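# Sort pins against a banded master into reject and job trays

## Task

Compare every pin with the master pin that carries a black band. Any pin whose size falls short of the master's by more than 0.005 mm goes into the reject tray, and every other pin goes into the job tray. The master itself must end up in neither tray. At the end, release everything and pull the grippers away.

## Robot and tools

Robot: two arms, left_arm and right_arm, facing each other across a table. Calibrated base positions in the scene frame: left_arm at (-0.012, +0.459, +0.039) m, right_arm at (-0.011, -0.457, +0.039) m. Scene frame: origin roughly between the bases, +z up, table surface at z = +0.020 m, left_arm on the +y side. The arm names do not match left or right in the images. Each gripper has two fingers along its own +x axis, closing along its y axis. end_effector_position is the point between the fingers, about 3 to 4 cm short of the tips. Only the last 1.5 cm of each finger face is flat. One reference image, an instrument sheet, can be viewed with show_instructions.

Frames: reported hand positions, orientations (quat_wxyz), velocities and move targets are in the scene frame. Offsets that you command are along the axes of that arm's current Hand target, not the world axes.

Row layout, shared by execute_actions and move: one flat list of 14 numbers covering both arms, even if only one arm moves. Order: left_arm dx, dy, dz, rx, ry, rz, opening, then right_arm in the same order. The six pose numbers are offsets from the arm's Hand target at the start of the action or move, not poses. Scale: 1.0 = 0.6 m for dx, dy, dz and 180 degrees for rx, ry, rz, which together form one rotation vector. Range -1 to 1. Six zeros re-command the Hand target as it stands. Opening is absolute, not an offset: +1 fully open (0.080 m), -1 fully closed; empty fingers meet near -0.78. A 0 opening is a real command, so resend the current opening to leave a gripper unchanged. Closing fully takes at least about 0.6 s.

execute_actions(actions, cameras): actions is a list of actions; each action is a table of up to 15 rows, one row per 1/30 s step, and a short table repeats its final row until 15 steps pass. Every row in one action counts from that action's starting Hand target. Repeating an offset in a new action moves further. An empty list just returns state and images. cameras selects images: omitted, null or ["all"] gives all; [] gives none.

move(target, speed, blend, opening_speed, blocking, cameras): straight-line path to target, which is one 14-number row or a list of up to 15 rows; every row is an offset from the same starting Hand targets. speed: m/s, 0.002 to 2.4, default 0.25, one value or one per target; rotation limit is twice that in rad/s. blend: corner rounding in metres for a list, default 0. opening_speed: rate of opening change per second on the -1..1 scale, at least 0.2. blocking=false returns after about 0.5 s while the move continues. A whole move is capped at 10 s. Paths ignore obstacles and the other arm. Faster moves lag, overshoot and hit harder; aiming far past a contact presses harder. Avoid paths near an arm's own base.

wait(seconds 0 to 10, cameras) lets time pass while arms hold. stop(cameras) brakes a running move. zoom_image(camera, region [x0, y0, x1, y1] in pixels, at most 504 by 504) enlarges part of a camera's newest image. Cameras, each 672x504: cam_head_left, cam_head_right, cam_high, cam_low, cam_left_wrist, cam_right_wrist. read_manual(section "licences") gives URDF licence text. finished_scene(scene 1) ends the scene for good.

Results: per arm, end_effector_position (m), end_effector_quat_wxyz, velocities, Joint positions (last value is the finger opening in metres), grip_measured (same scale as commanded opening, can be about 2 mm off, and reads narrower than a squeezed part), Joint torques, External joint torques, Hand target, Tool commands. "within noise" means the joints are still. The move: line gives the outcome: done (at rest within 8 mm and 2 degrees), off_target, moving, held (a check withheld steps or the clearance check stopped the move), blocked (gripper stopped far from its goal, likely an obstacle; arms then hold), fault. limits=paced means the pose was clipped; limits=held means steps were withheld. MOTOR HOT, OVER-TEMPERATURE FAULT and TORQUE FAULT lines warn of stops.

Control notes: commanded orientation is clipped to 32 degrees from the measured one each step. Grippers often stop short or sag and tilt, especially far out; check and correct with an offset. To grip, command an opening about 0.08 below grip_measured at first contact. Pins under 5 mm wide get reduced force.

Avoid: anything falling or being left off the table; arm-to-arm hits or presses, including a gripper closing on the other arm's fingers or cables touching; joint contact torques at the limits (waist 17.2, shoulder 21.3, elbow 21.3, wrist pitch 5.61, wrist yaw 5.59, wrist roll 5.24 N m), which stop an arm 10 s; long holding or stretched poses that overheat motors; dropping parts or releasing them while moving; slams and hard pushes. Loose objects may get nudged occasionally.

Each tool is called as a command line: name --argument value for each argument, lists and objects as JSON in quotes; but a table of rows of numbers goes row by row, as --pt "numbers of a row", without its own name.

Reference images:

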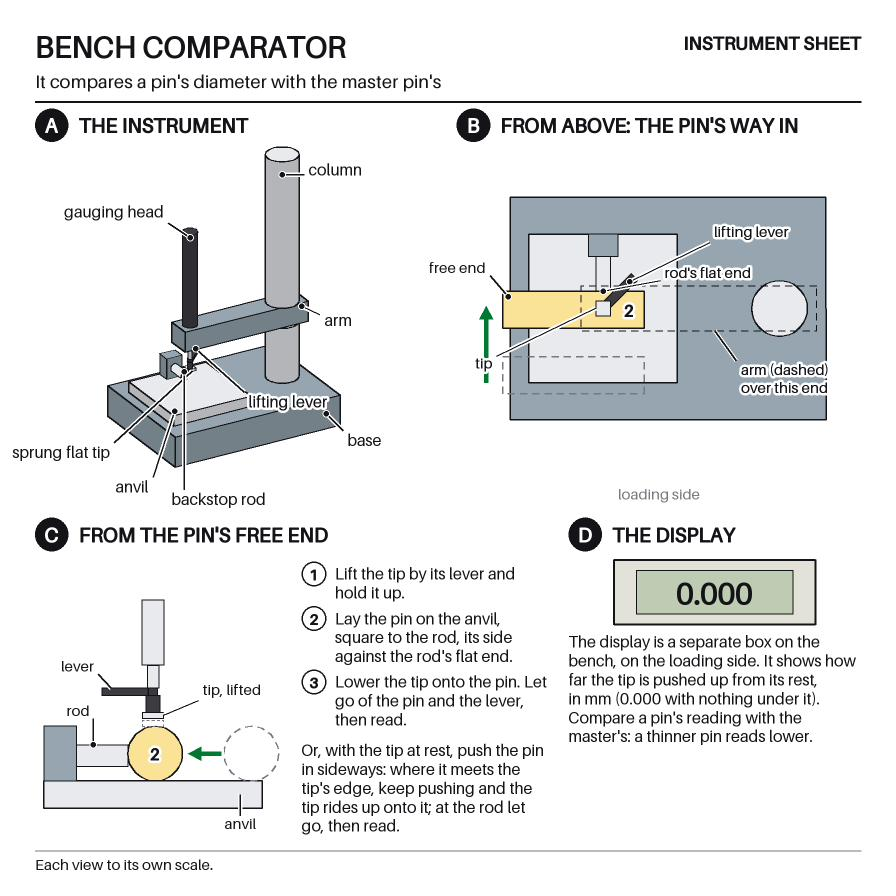

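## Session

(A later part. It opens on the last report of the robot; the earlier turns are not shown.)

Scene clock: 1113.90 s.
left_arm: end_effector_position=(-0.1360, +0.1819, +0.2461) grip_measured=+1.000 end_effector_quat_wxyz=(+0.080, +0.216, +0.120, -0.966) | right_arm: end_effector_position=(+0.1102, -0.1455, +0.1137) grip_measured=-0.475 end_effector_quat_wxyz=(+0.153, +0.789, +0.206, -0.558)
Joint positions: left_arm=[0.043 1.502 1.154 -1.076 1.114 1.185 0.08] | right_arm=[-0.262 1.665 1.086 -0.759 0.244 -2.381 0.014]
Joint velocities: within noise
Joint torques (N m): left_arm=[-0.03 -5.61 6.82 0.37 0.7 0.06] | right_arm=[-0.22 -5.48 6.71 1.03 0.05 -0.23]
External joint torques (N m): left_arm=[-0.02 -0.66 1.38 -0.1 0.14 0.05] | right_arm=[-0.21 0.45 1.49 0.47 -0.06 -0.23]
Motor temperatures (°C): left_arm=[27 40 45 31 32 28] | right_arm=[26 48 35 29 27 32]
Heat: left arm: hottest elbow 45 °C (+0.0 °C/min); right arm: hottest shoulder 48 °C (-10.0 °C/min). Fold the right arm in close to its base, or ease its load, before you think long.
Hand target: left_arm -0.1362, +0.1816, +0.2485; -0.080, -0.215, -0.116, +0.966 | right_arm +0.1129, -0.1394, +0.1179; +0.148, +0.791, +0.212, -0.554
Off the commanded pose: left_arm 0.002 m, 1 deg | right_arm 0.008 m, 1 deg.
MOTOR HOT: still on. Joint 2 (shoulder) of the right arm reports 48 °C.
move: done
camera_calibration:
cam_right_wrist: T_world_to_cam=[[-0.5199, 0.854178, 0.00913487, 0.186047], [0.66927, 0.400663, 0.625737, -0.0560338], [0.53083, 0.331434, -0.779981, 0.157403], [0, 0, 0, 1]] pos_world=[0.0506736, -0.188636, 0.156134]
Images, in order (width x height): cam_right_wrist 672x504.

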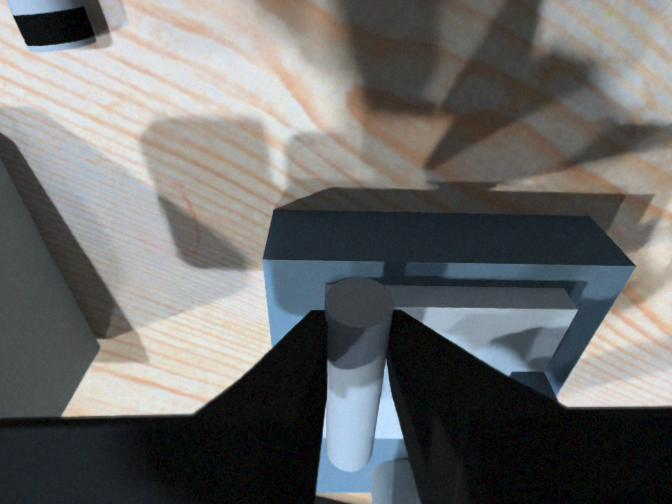

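move --pt "0 0 0 0 0 0 1 0.0282 0 0.0103 0 0 0 -0.79" --pt "0 0 0 0 0 0 1 0.0282 -0.068 0.0103 0 0 0 -0.79" --pt "0 0 0 0 0 0 1 0.0282 -0.054 0.0103 0 0 0 -0.79" --pt "0 0 0 0 0 0 1 0.0282 -0.054 0.0103 0 0 0 -0.25" --pt "0 0 0 0 0 0 1 -0.0778 -0.054 0.0103 0 0 0 -0.25" --speed '[0.08,0.05,0.05,0.05,0.12]' --cameras '["cam_right_wrist","cam_low"]'

zoom_image --camera "cam_low" --region '[537, 250, 565, 271]'

Scene clock: 1124.50 s.
left_arm: end_effector_position=(-0.1360, +0.1819, +0.2461) grip_measured=+1.000 end_effector_quat_wxyz=(+0.080, +0.216, +0.120, -0.966) | right_arm: end_effector_position=(+0.0780, -0.1258, +0.1500) grip_measured=-0.252 end_effector_quat_wxyz=(+0.159, +0.787, +0.204, -0.560)
Joint positions: left_arm=[0.043 1.502 1.154 -1.076 1.114 1.185 0.08] | right_arm=[-0.146 1.692 1.27 -0.956 0.269 -2.269 0.024]
Joint velocities: within noise
Joint torques (N m): left_arm=[-0.02 -5.53 6.81 0.37 0.69 0.07] | right_arm=[0.4 -8.34 6.51 0.51 0.24 0.15]
External joint torques (N m): left_arm=[0.02 -0.51 1.3 -0.11 0.12 0.05] | right_arm=[0.37 -2 0.99 -0.06 0.11 0.15]
Motor temperatures (°C): left_arm=[27 40 45 31 32 28] | right_arm=[26 49 36 29 27 32]
Heat: left arm: hottest elbow 45 °C (+0.0 °C/min); right arm: hottest shoulder 49 °C (-7.1 °C/min). Fold the right arm in close to its base, or ease its load, before you think long.
Hand target: left_arm -0.1362, +0.1816, +0.2485; -0.080, -0.215, -0.116, +0.966 | right_arm +0.0779, -0.1223, +0.1597; +0.148, +0.791, +0.211, -0.554
Off the commanded pose: left_arm 0.002 m, 1 deg | right_arm 0.010 m, 2 deg.
MOTOR HOT: still on. Joint 2 (shoulder) of the right arm reports 49 °C.
move: off_target (right_arm)
camera_calibration:
cam_right_wrist: T_world_to_cam=[[-0.524284, 0.851543, -0.00135134, 0.153608], [0.667992, 0.412257, 0.619541, -0.0626626], [0.528123, 0.323913, -0.784963, 0.196197], [0, 0, 0, 1]] pos_world=[0.0187761, -0.168521, 0.193037]
Images, in order (width x height): cam_low 672x504, cam_right_wrist 672x504.

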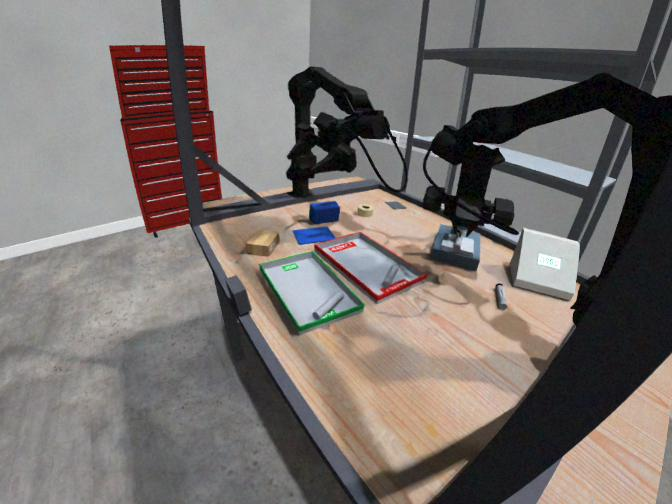

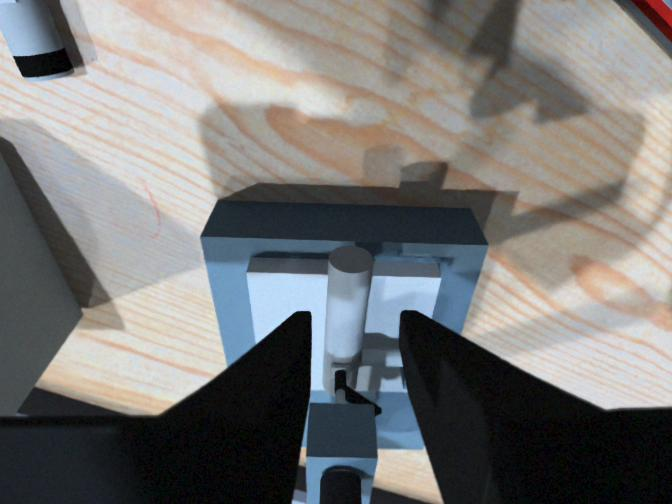

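Scaled by 18.000 from the camera's 672x504 image, which has a finer 960x720 frame.

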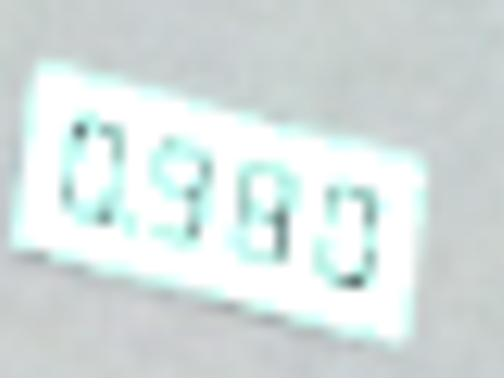

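move --pt "0 0 0 0 0 0 1 0.1107 0 0.0017 0 0 0 -0.25" --pt "0 0 0 0 0 0 1 0.1107 0 0.0017 0 0 0 -0.79" --pt "0 0 0 0 0 0 1 0.1107 0.045 0.0017 0 0 0 -0.79" --pt "0 0 0 0 0 0 1 0.048 0.045 -0.0211 0 0 0 -0.79" --pt "0 0 0 0 0 0 1 -0.0895 -0.4391 0.4395 0 0 0 -0.79" --speed '[0.12,0.05,0.06,0.15,0.4]' --cameras '["cam_right_wrist"]'

Scene clock: 1146.30 s.
left_arm: end_effector_position=(-0.1360, +0.1819, +0.2461) grip_measured=+1.000 end_effector_quat_wxyz=(+0.080, +0.216, +0.120, -0.966) | right_arm: end_effector_position=(-0.2815, -0.0305, +0.1184) grip_measured=-0.468 end_effector_quat_wxyz=(+0.111, +0.769, +0.271, -0.568)
Joint positions: left_arm=[0.043 1.502 1.154 -1.076 1.114 1.185 0.08] | right_arm=[0.667 2.485 2.335 -1.314 0.35 -1.479 0.014]
Joint velocities: within noise
Joint torques (N m): left_arm=[-0.01 -5.58 6.81 0.36 0.69 0.06] | right_arm=[0.06 -10.8 6.81 0.79 0.37 0.16]
External joint torques (N m): left_arm=[-0.02 -0.54 1.3 -0.11 0.13 0.05] | right_arm=[0.06 0.3 1.4 0.36 0.21 0.16]
Motor temperatures (°C): left_arm=[27 40 45 31 32 28] | right_arm=[26 54 37 29 27 32]
Heat: left arm: hottest elbow 45 °C (+0.0 °C/min); right arm: hottest shoulder 54 °C (+4.0 °C/min). Fold the right arm in close to its base, or ease its load, before you think long.
Hand target: left_arm -0.1362, +0.1816, +0.2485; -0.080, -0.215, -0.116, +0.966 | right_arm -0.2841, -0.0264, +0.1202; +0.148, +0.791, +0.211, -0.554
Off the commanded pose: left_arm 0.002 m, 1 deg | right_arm 0.005 m, 9 deg.
MOTOR HOT: still on. Joint 2 (shoulder) of the right arm reports 54 °C.
joint sent to its limit (right arm) — joint 3 (elbow), upper limit, where the elbow is as straight as it goes. The joint targets are off in orientation, not in position.
move: off_target (right_arm)
camera_calibration:
cam_right_wrist: T_world_to_cam=[[-0.56489, 0.810098, 0.156975, -0.147409], [0.69289, 0.362366, 0.623374, 0.162806], [0.448111, 0.460904, -0.766005, 0.309801], [0, 0, 0, 1]] pos_world=[-0.334902, -0.0823686, 0.158959]
Images, in order (width x height): cam_right_wrist 672x504.

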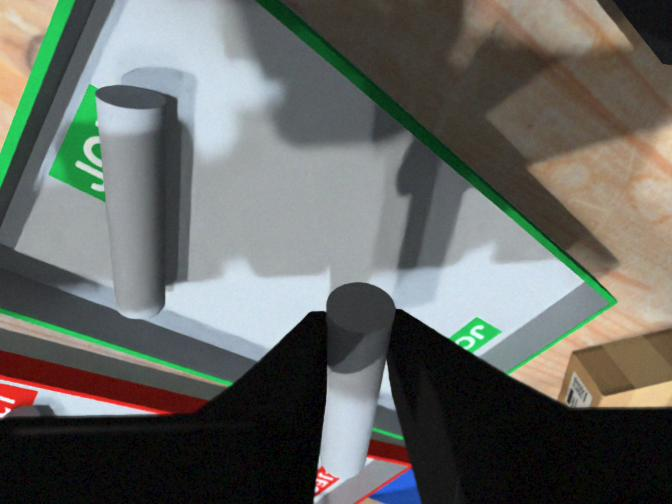

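move --target '[0,0,0,0,0,0,1, 0.0939,0.0247,0.0547,0,0,0,-0.79]' --speed 0.1 --cameras '["cam_right_wrist"]'

Scene clock: 1162.60 s.
left_arm: end_effector_position=(-0.1360, +0.1819, +0.2461) grip_measured=+1.000 end_effector_quat_wxyz=(+0.080, +0.216, +0.120, -0.966) | right_arm: end_effector_position=(-0.2845, -0.0437, +0.0678) grip_measured=-0.468 end_effector_quat_wxyz=(+0.136, +0.788, +0.224, -0.558)
Joint positions: left_arm=[0.043 1.502 1.154 -1.076 1.114 1.185 0.08] | right_arm=[0.688 2.597 2.346 -1.343 0.349 -1.4 0.014]
Joint velocities: within noise
Joint torques (N m): left_arm=[-0.01 -5.57 6.81 0.37 0.69 0.07] | right_arm=[0.45 -8.71 5.32 0.43 -0.03 0.19]
External joint torques (N m): left_arm=[-0.01 -0.53 1.3 -0.1 0.12 0.06] | right_arm=[0.45 2.6 0.09 0.18 -0.19 0.19]
Motor temperatures (°C): left_arm=[27 40 45 31 32 28] | right_arm=[26 59 40 29 27 32]
Heat: left arm: hottest elbow 45 °C (+0.0 °C/min); right arm: hottest shoulder 59 °C (+11.1 °C/min). Fold the right arm in close to its base, or ease its load, before you think long.
Hand target: left_arm -0.1362, +0.1816, +0.2485; -0.080, -0.215, -0.116, +0.966 | right_arm -0.2869, -0.0451, +0.0559; +0.148, +0.791, +0.211, -0.554
Off the commanded pose: left_arm 0.002 m, 1 deg | right_arm 0.012 m, 2 deg.
MOTOR HOT: still on. Joint 2 (shoulder) of the right arm reports 59 °C.
joint sent to its limit (right arm) — joint 3 (elbow), upper limit, where the elbow is as straight as it goes. The joint targets still meet the commanded pose.
move: off_target (right_arm)
camera_calibration:
cam_right_wrist: T_world_to_cam=[[-0.52828, 0.847298, 0.0548299, -0.111552], [0.673188, 0.378621, 0.635189, 0.195658], [0.517434, 0.372468, -0.770408, 0.294649], [0, 0, 0, 1]] pos_world=[-0.343107, -0.08931, 0.108836]
Images, in order (width x height): cam_right_wrist 672x504.

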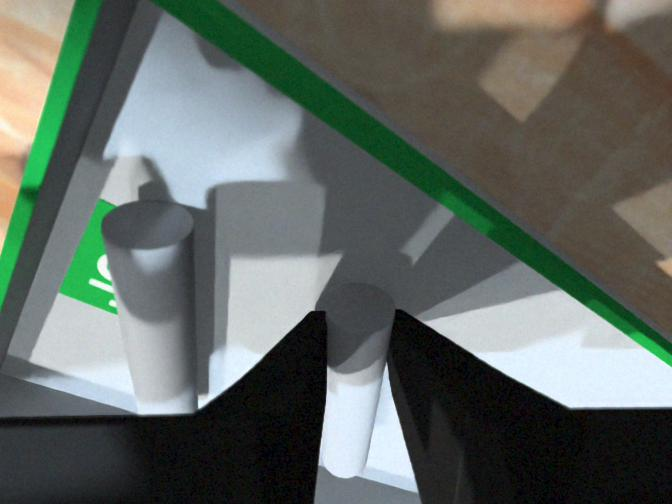

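move --pt "0 0 0 0 0 0 1 -0.011 0 -0.004 0 0 0 -0.79" --pt "0 0 0 0 0 0 1 -0.011 0 -0.004 0 0 0 -0.2" --pt "0 0 0 0 0 0 1 -0.1363 0 -0.0496 0 0 0 -0.2" --pt "0 0 0 0 0 0 1 -0.136 0.459 -0.2602 0 0 0 -0.2" --speed '[0.05,0.05,0.2,0.4]' --blend '[0,0,0.01,0]'

zoom_image --camera "cam_head_right" --region '[320, 90, 560, 370]'

Scene clock: 1179.10 s.
left_arm: end_effector_position=(-0.1360, +0.1819, +0.2461) grip_measured=+1.000 end_effector_quat_wxyz=(+0.080, +0.216, +0.120, -0.966) | right_arm: end_effector_position=(-0.0476, -0.2229, +0.1851) grip_measured=-0.202 end_effector_quat_wxyz=(+0.149, +0.793, +0.208, -0.553)
Joint positions: left_arm=[0.043 1.502 1.154 -1.076 1.114 1.185 0.08] | right_arm=[0.374 1.379 1.109 -1.255 0.348 -1.724 0.026]
Joint velocities: within noise
Joint torques (N m): left_arm=[-0.04 -5.57 6.77 0.37 0.71 0.06] | right_arm=[-0.2 -5.41 3.6 0.72 0.04 -0.21]
External joint torques (N m): left_arm=[-0.03 -0.54 1.3 -0.09 0.14 0.05] | right_arm=[-0.21 -1.47 -1.74 0.38 -0.12 -0.21]
Motor temperatures (°C): left_arm=[27 40 45 31 32 28] | right_arm=[26 62 39 29 27 32]
Heat: left arm: hottest elbow 45 °C (+0.0 °C/min); right arm: hottest shoulder 62 °C (+14.2 °C/min). Fold the right arm in close to its base, or ease its load, before you think long.
Hand target: left_arm -0.1362, +0.1816, +0.2485; -0.080, -0.215, -0.116, +0.966 | right_arm -0.0465, -0.2247, +0.1860; +0.148, +0.791, +0.212, -0.554
Off the commanded pose: left_arm 0.002 m, 1 deg | right_arm 0.002 m, 0 deg.
MOTOR HOT: still on. Joint 2 (shoulder) of the right arm reports 62 °C.
move: done
camera_calibration:
cam_right_wrist: T_world_to_cam=[[-0.51989, 0.854133, 0.0130535, 0.16872], [0.662805, 0.393699, 0.636939, 0.0319619], [0.538892, 0.33979, -0.770804, 0.323019], [0, 0, 0, 1]] pos_world=[-0.107541, -0.266451, 0.226424]

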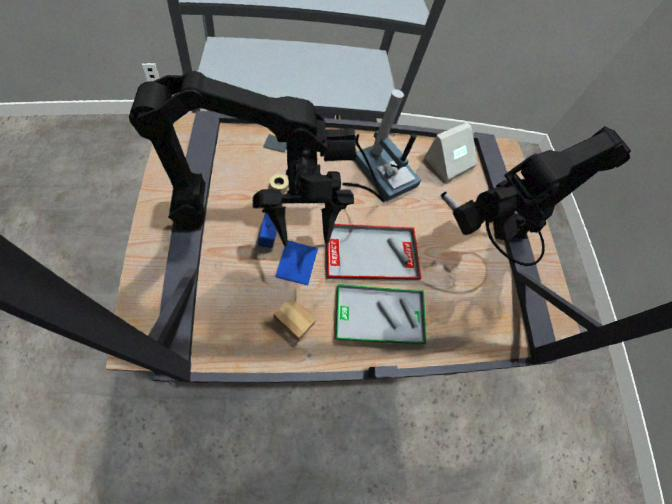

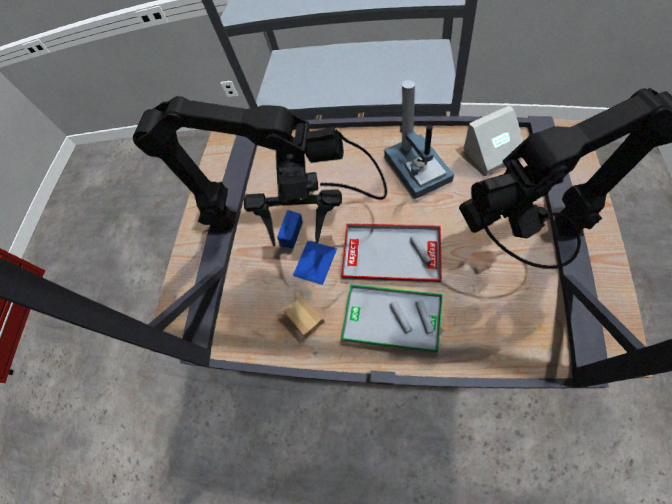

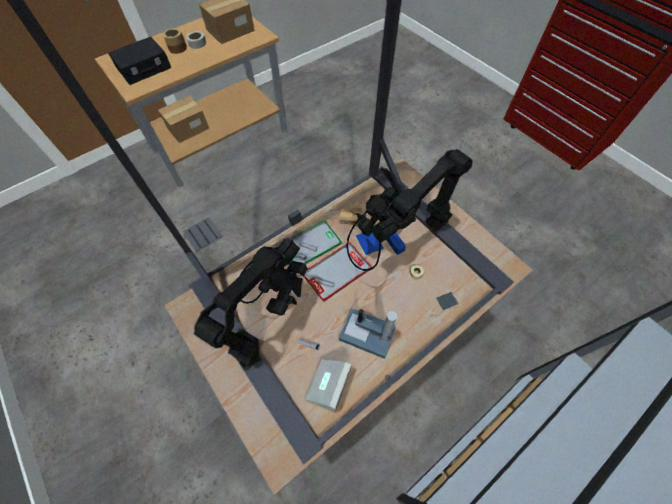

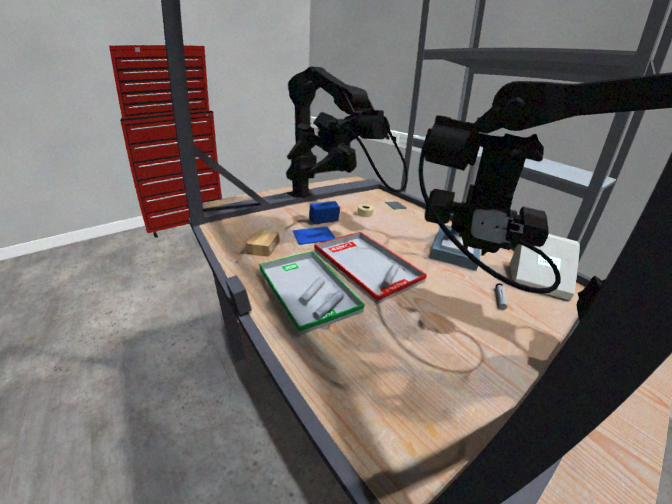

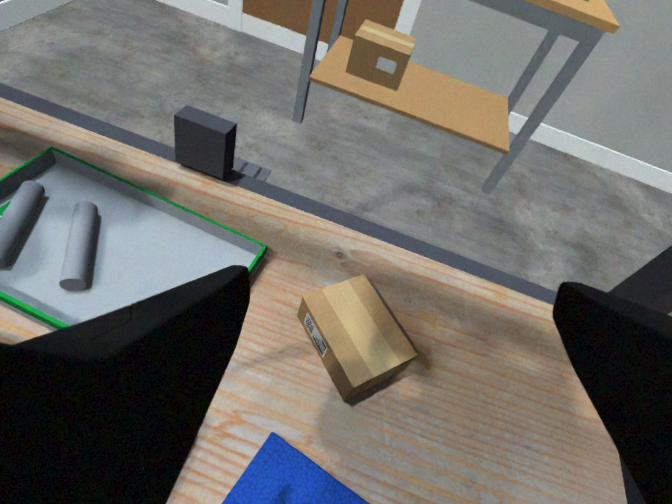

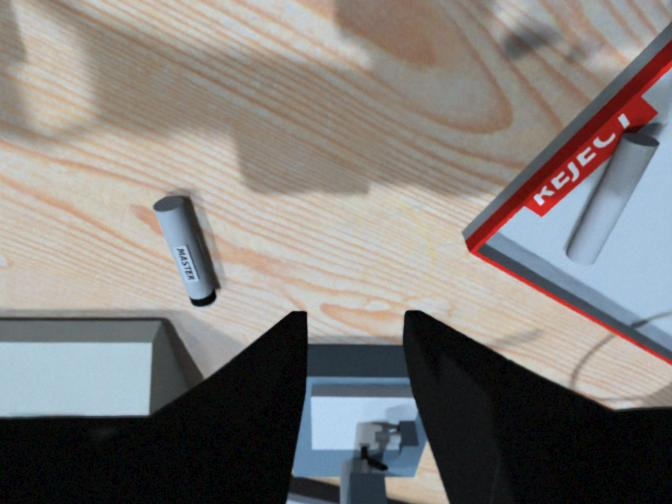

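Scaled by 1.800 from the camera's 672x504 image, which has a finer 960x720 frame.

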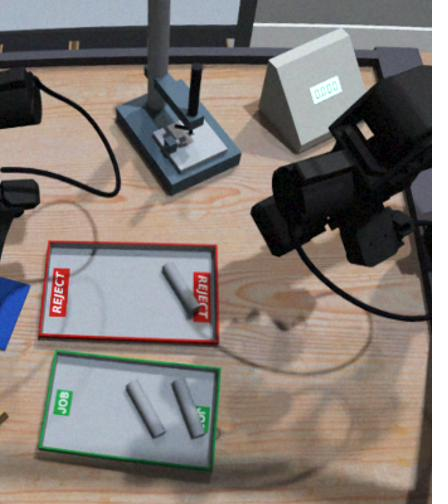

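All pins are placed, the master is outside both trays, and the arm is clear.

finished_scene

The scene is finished: the task was done.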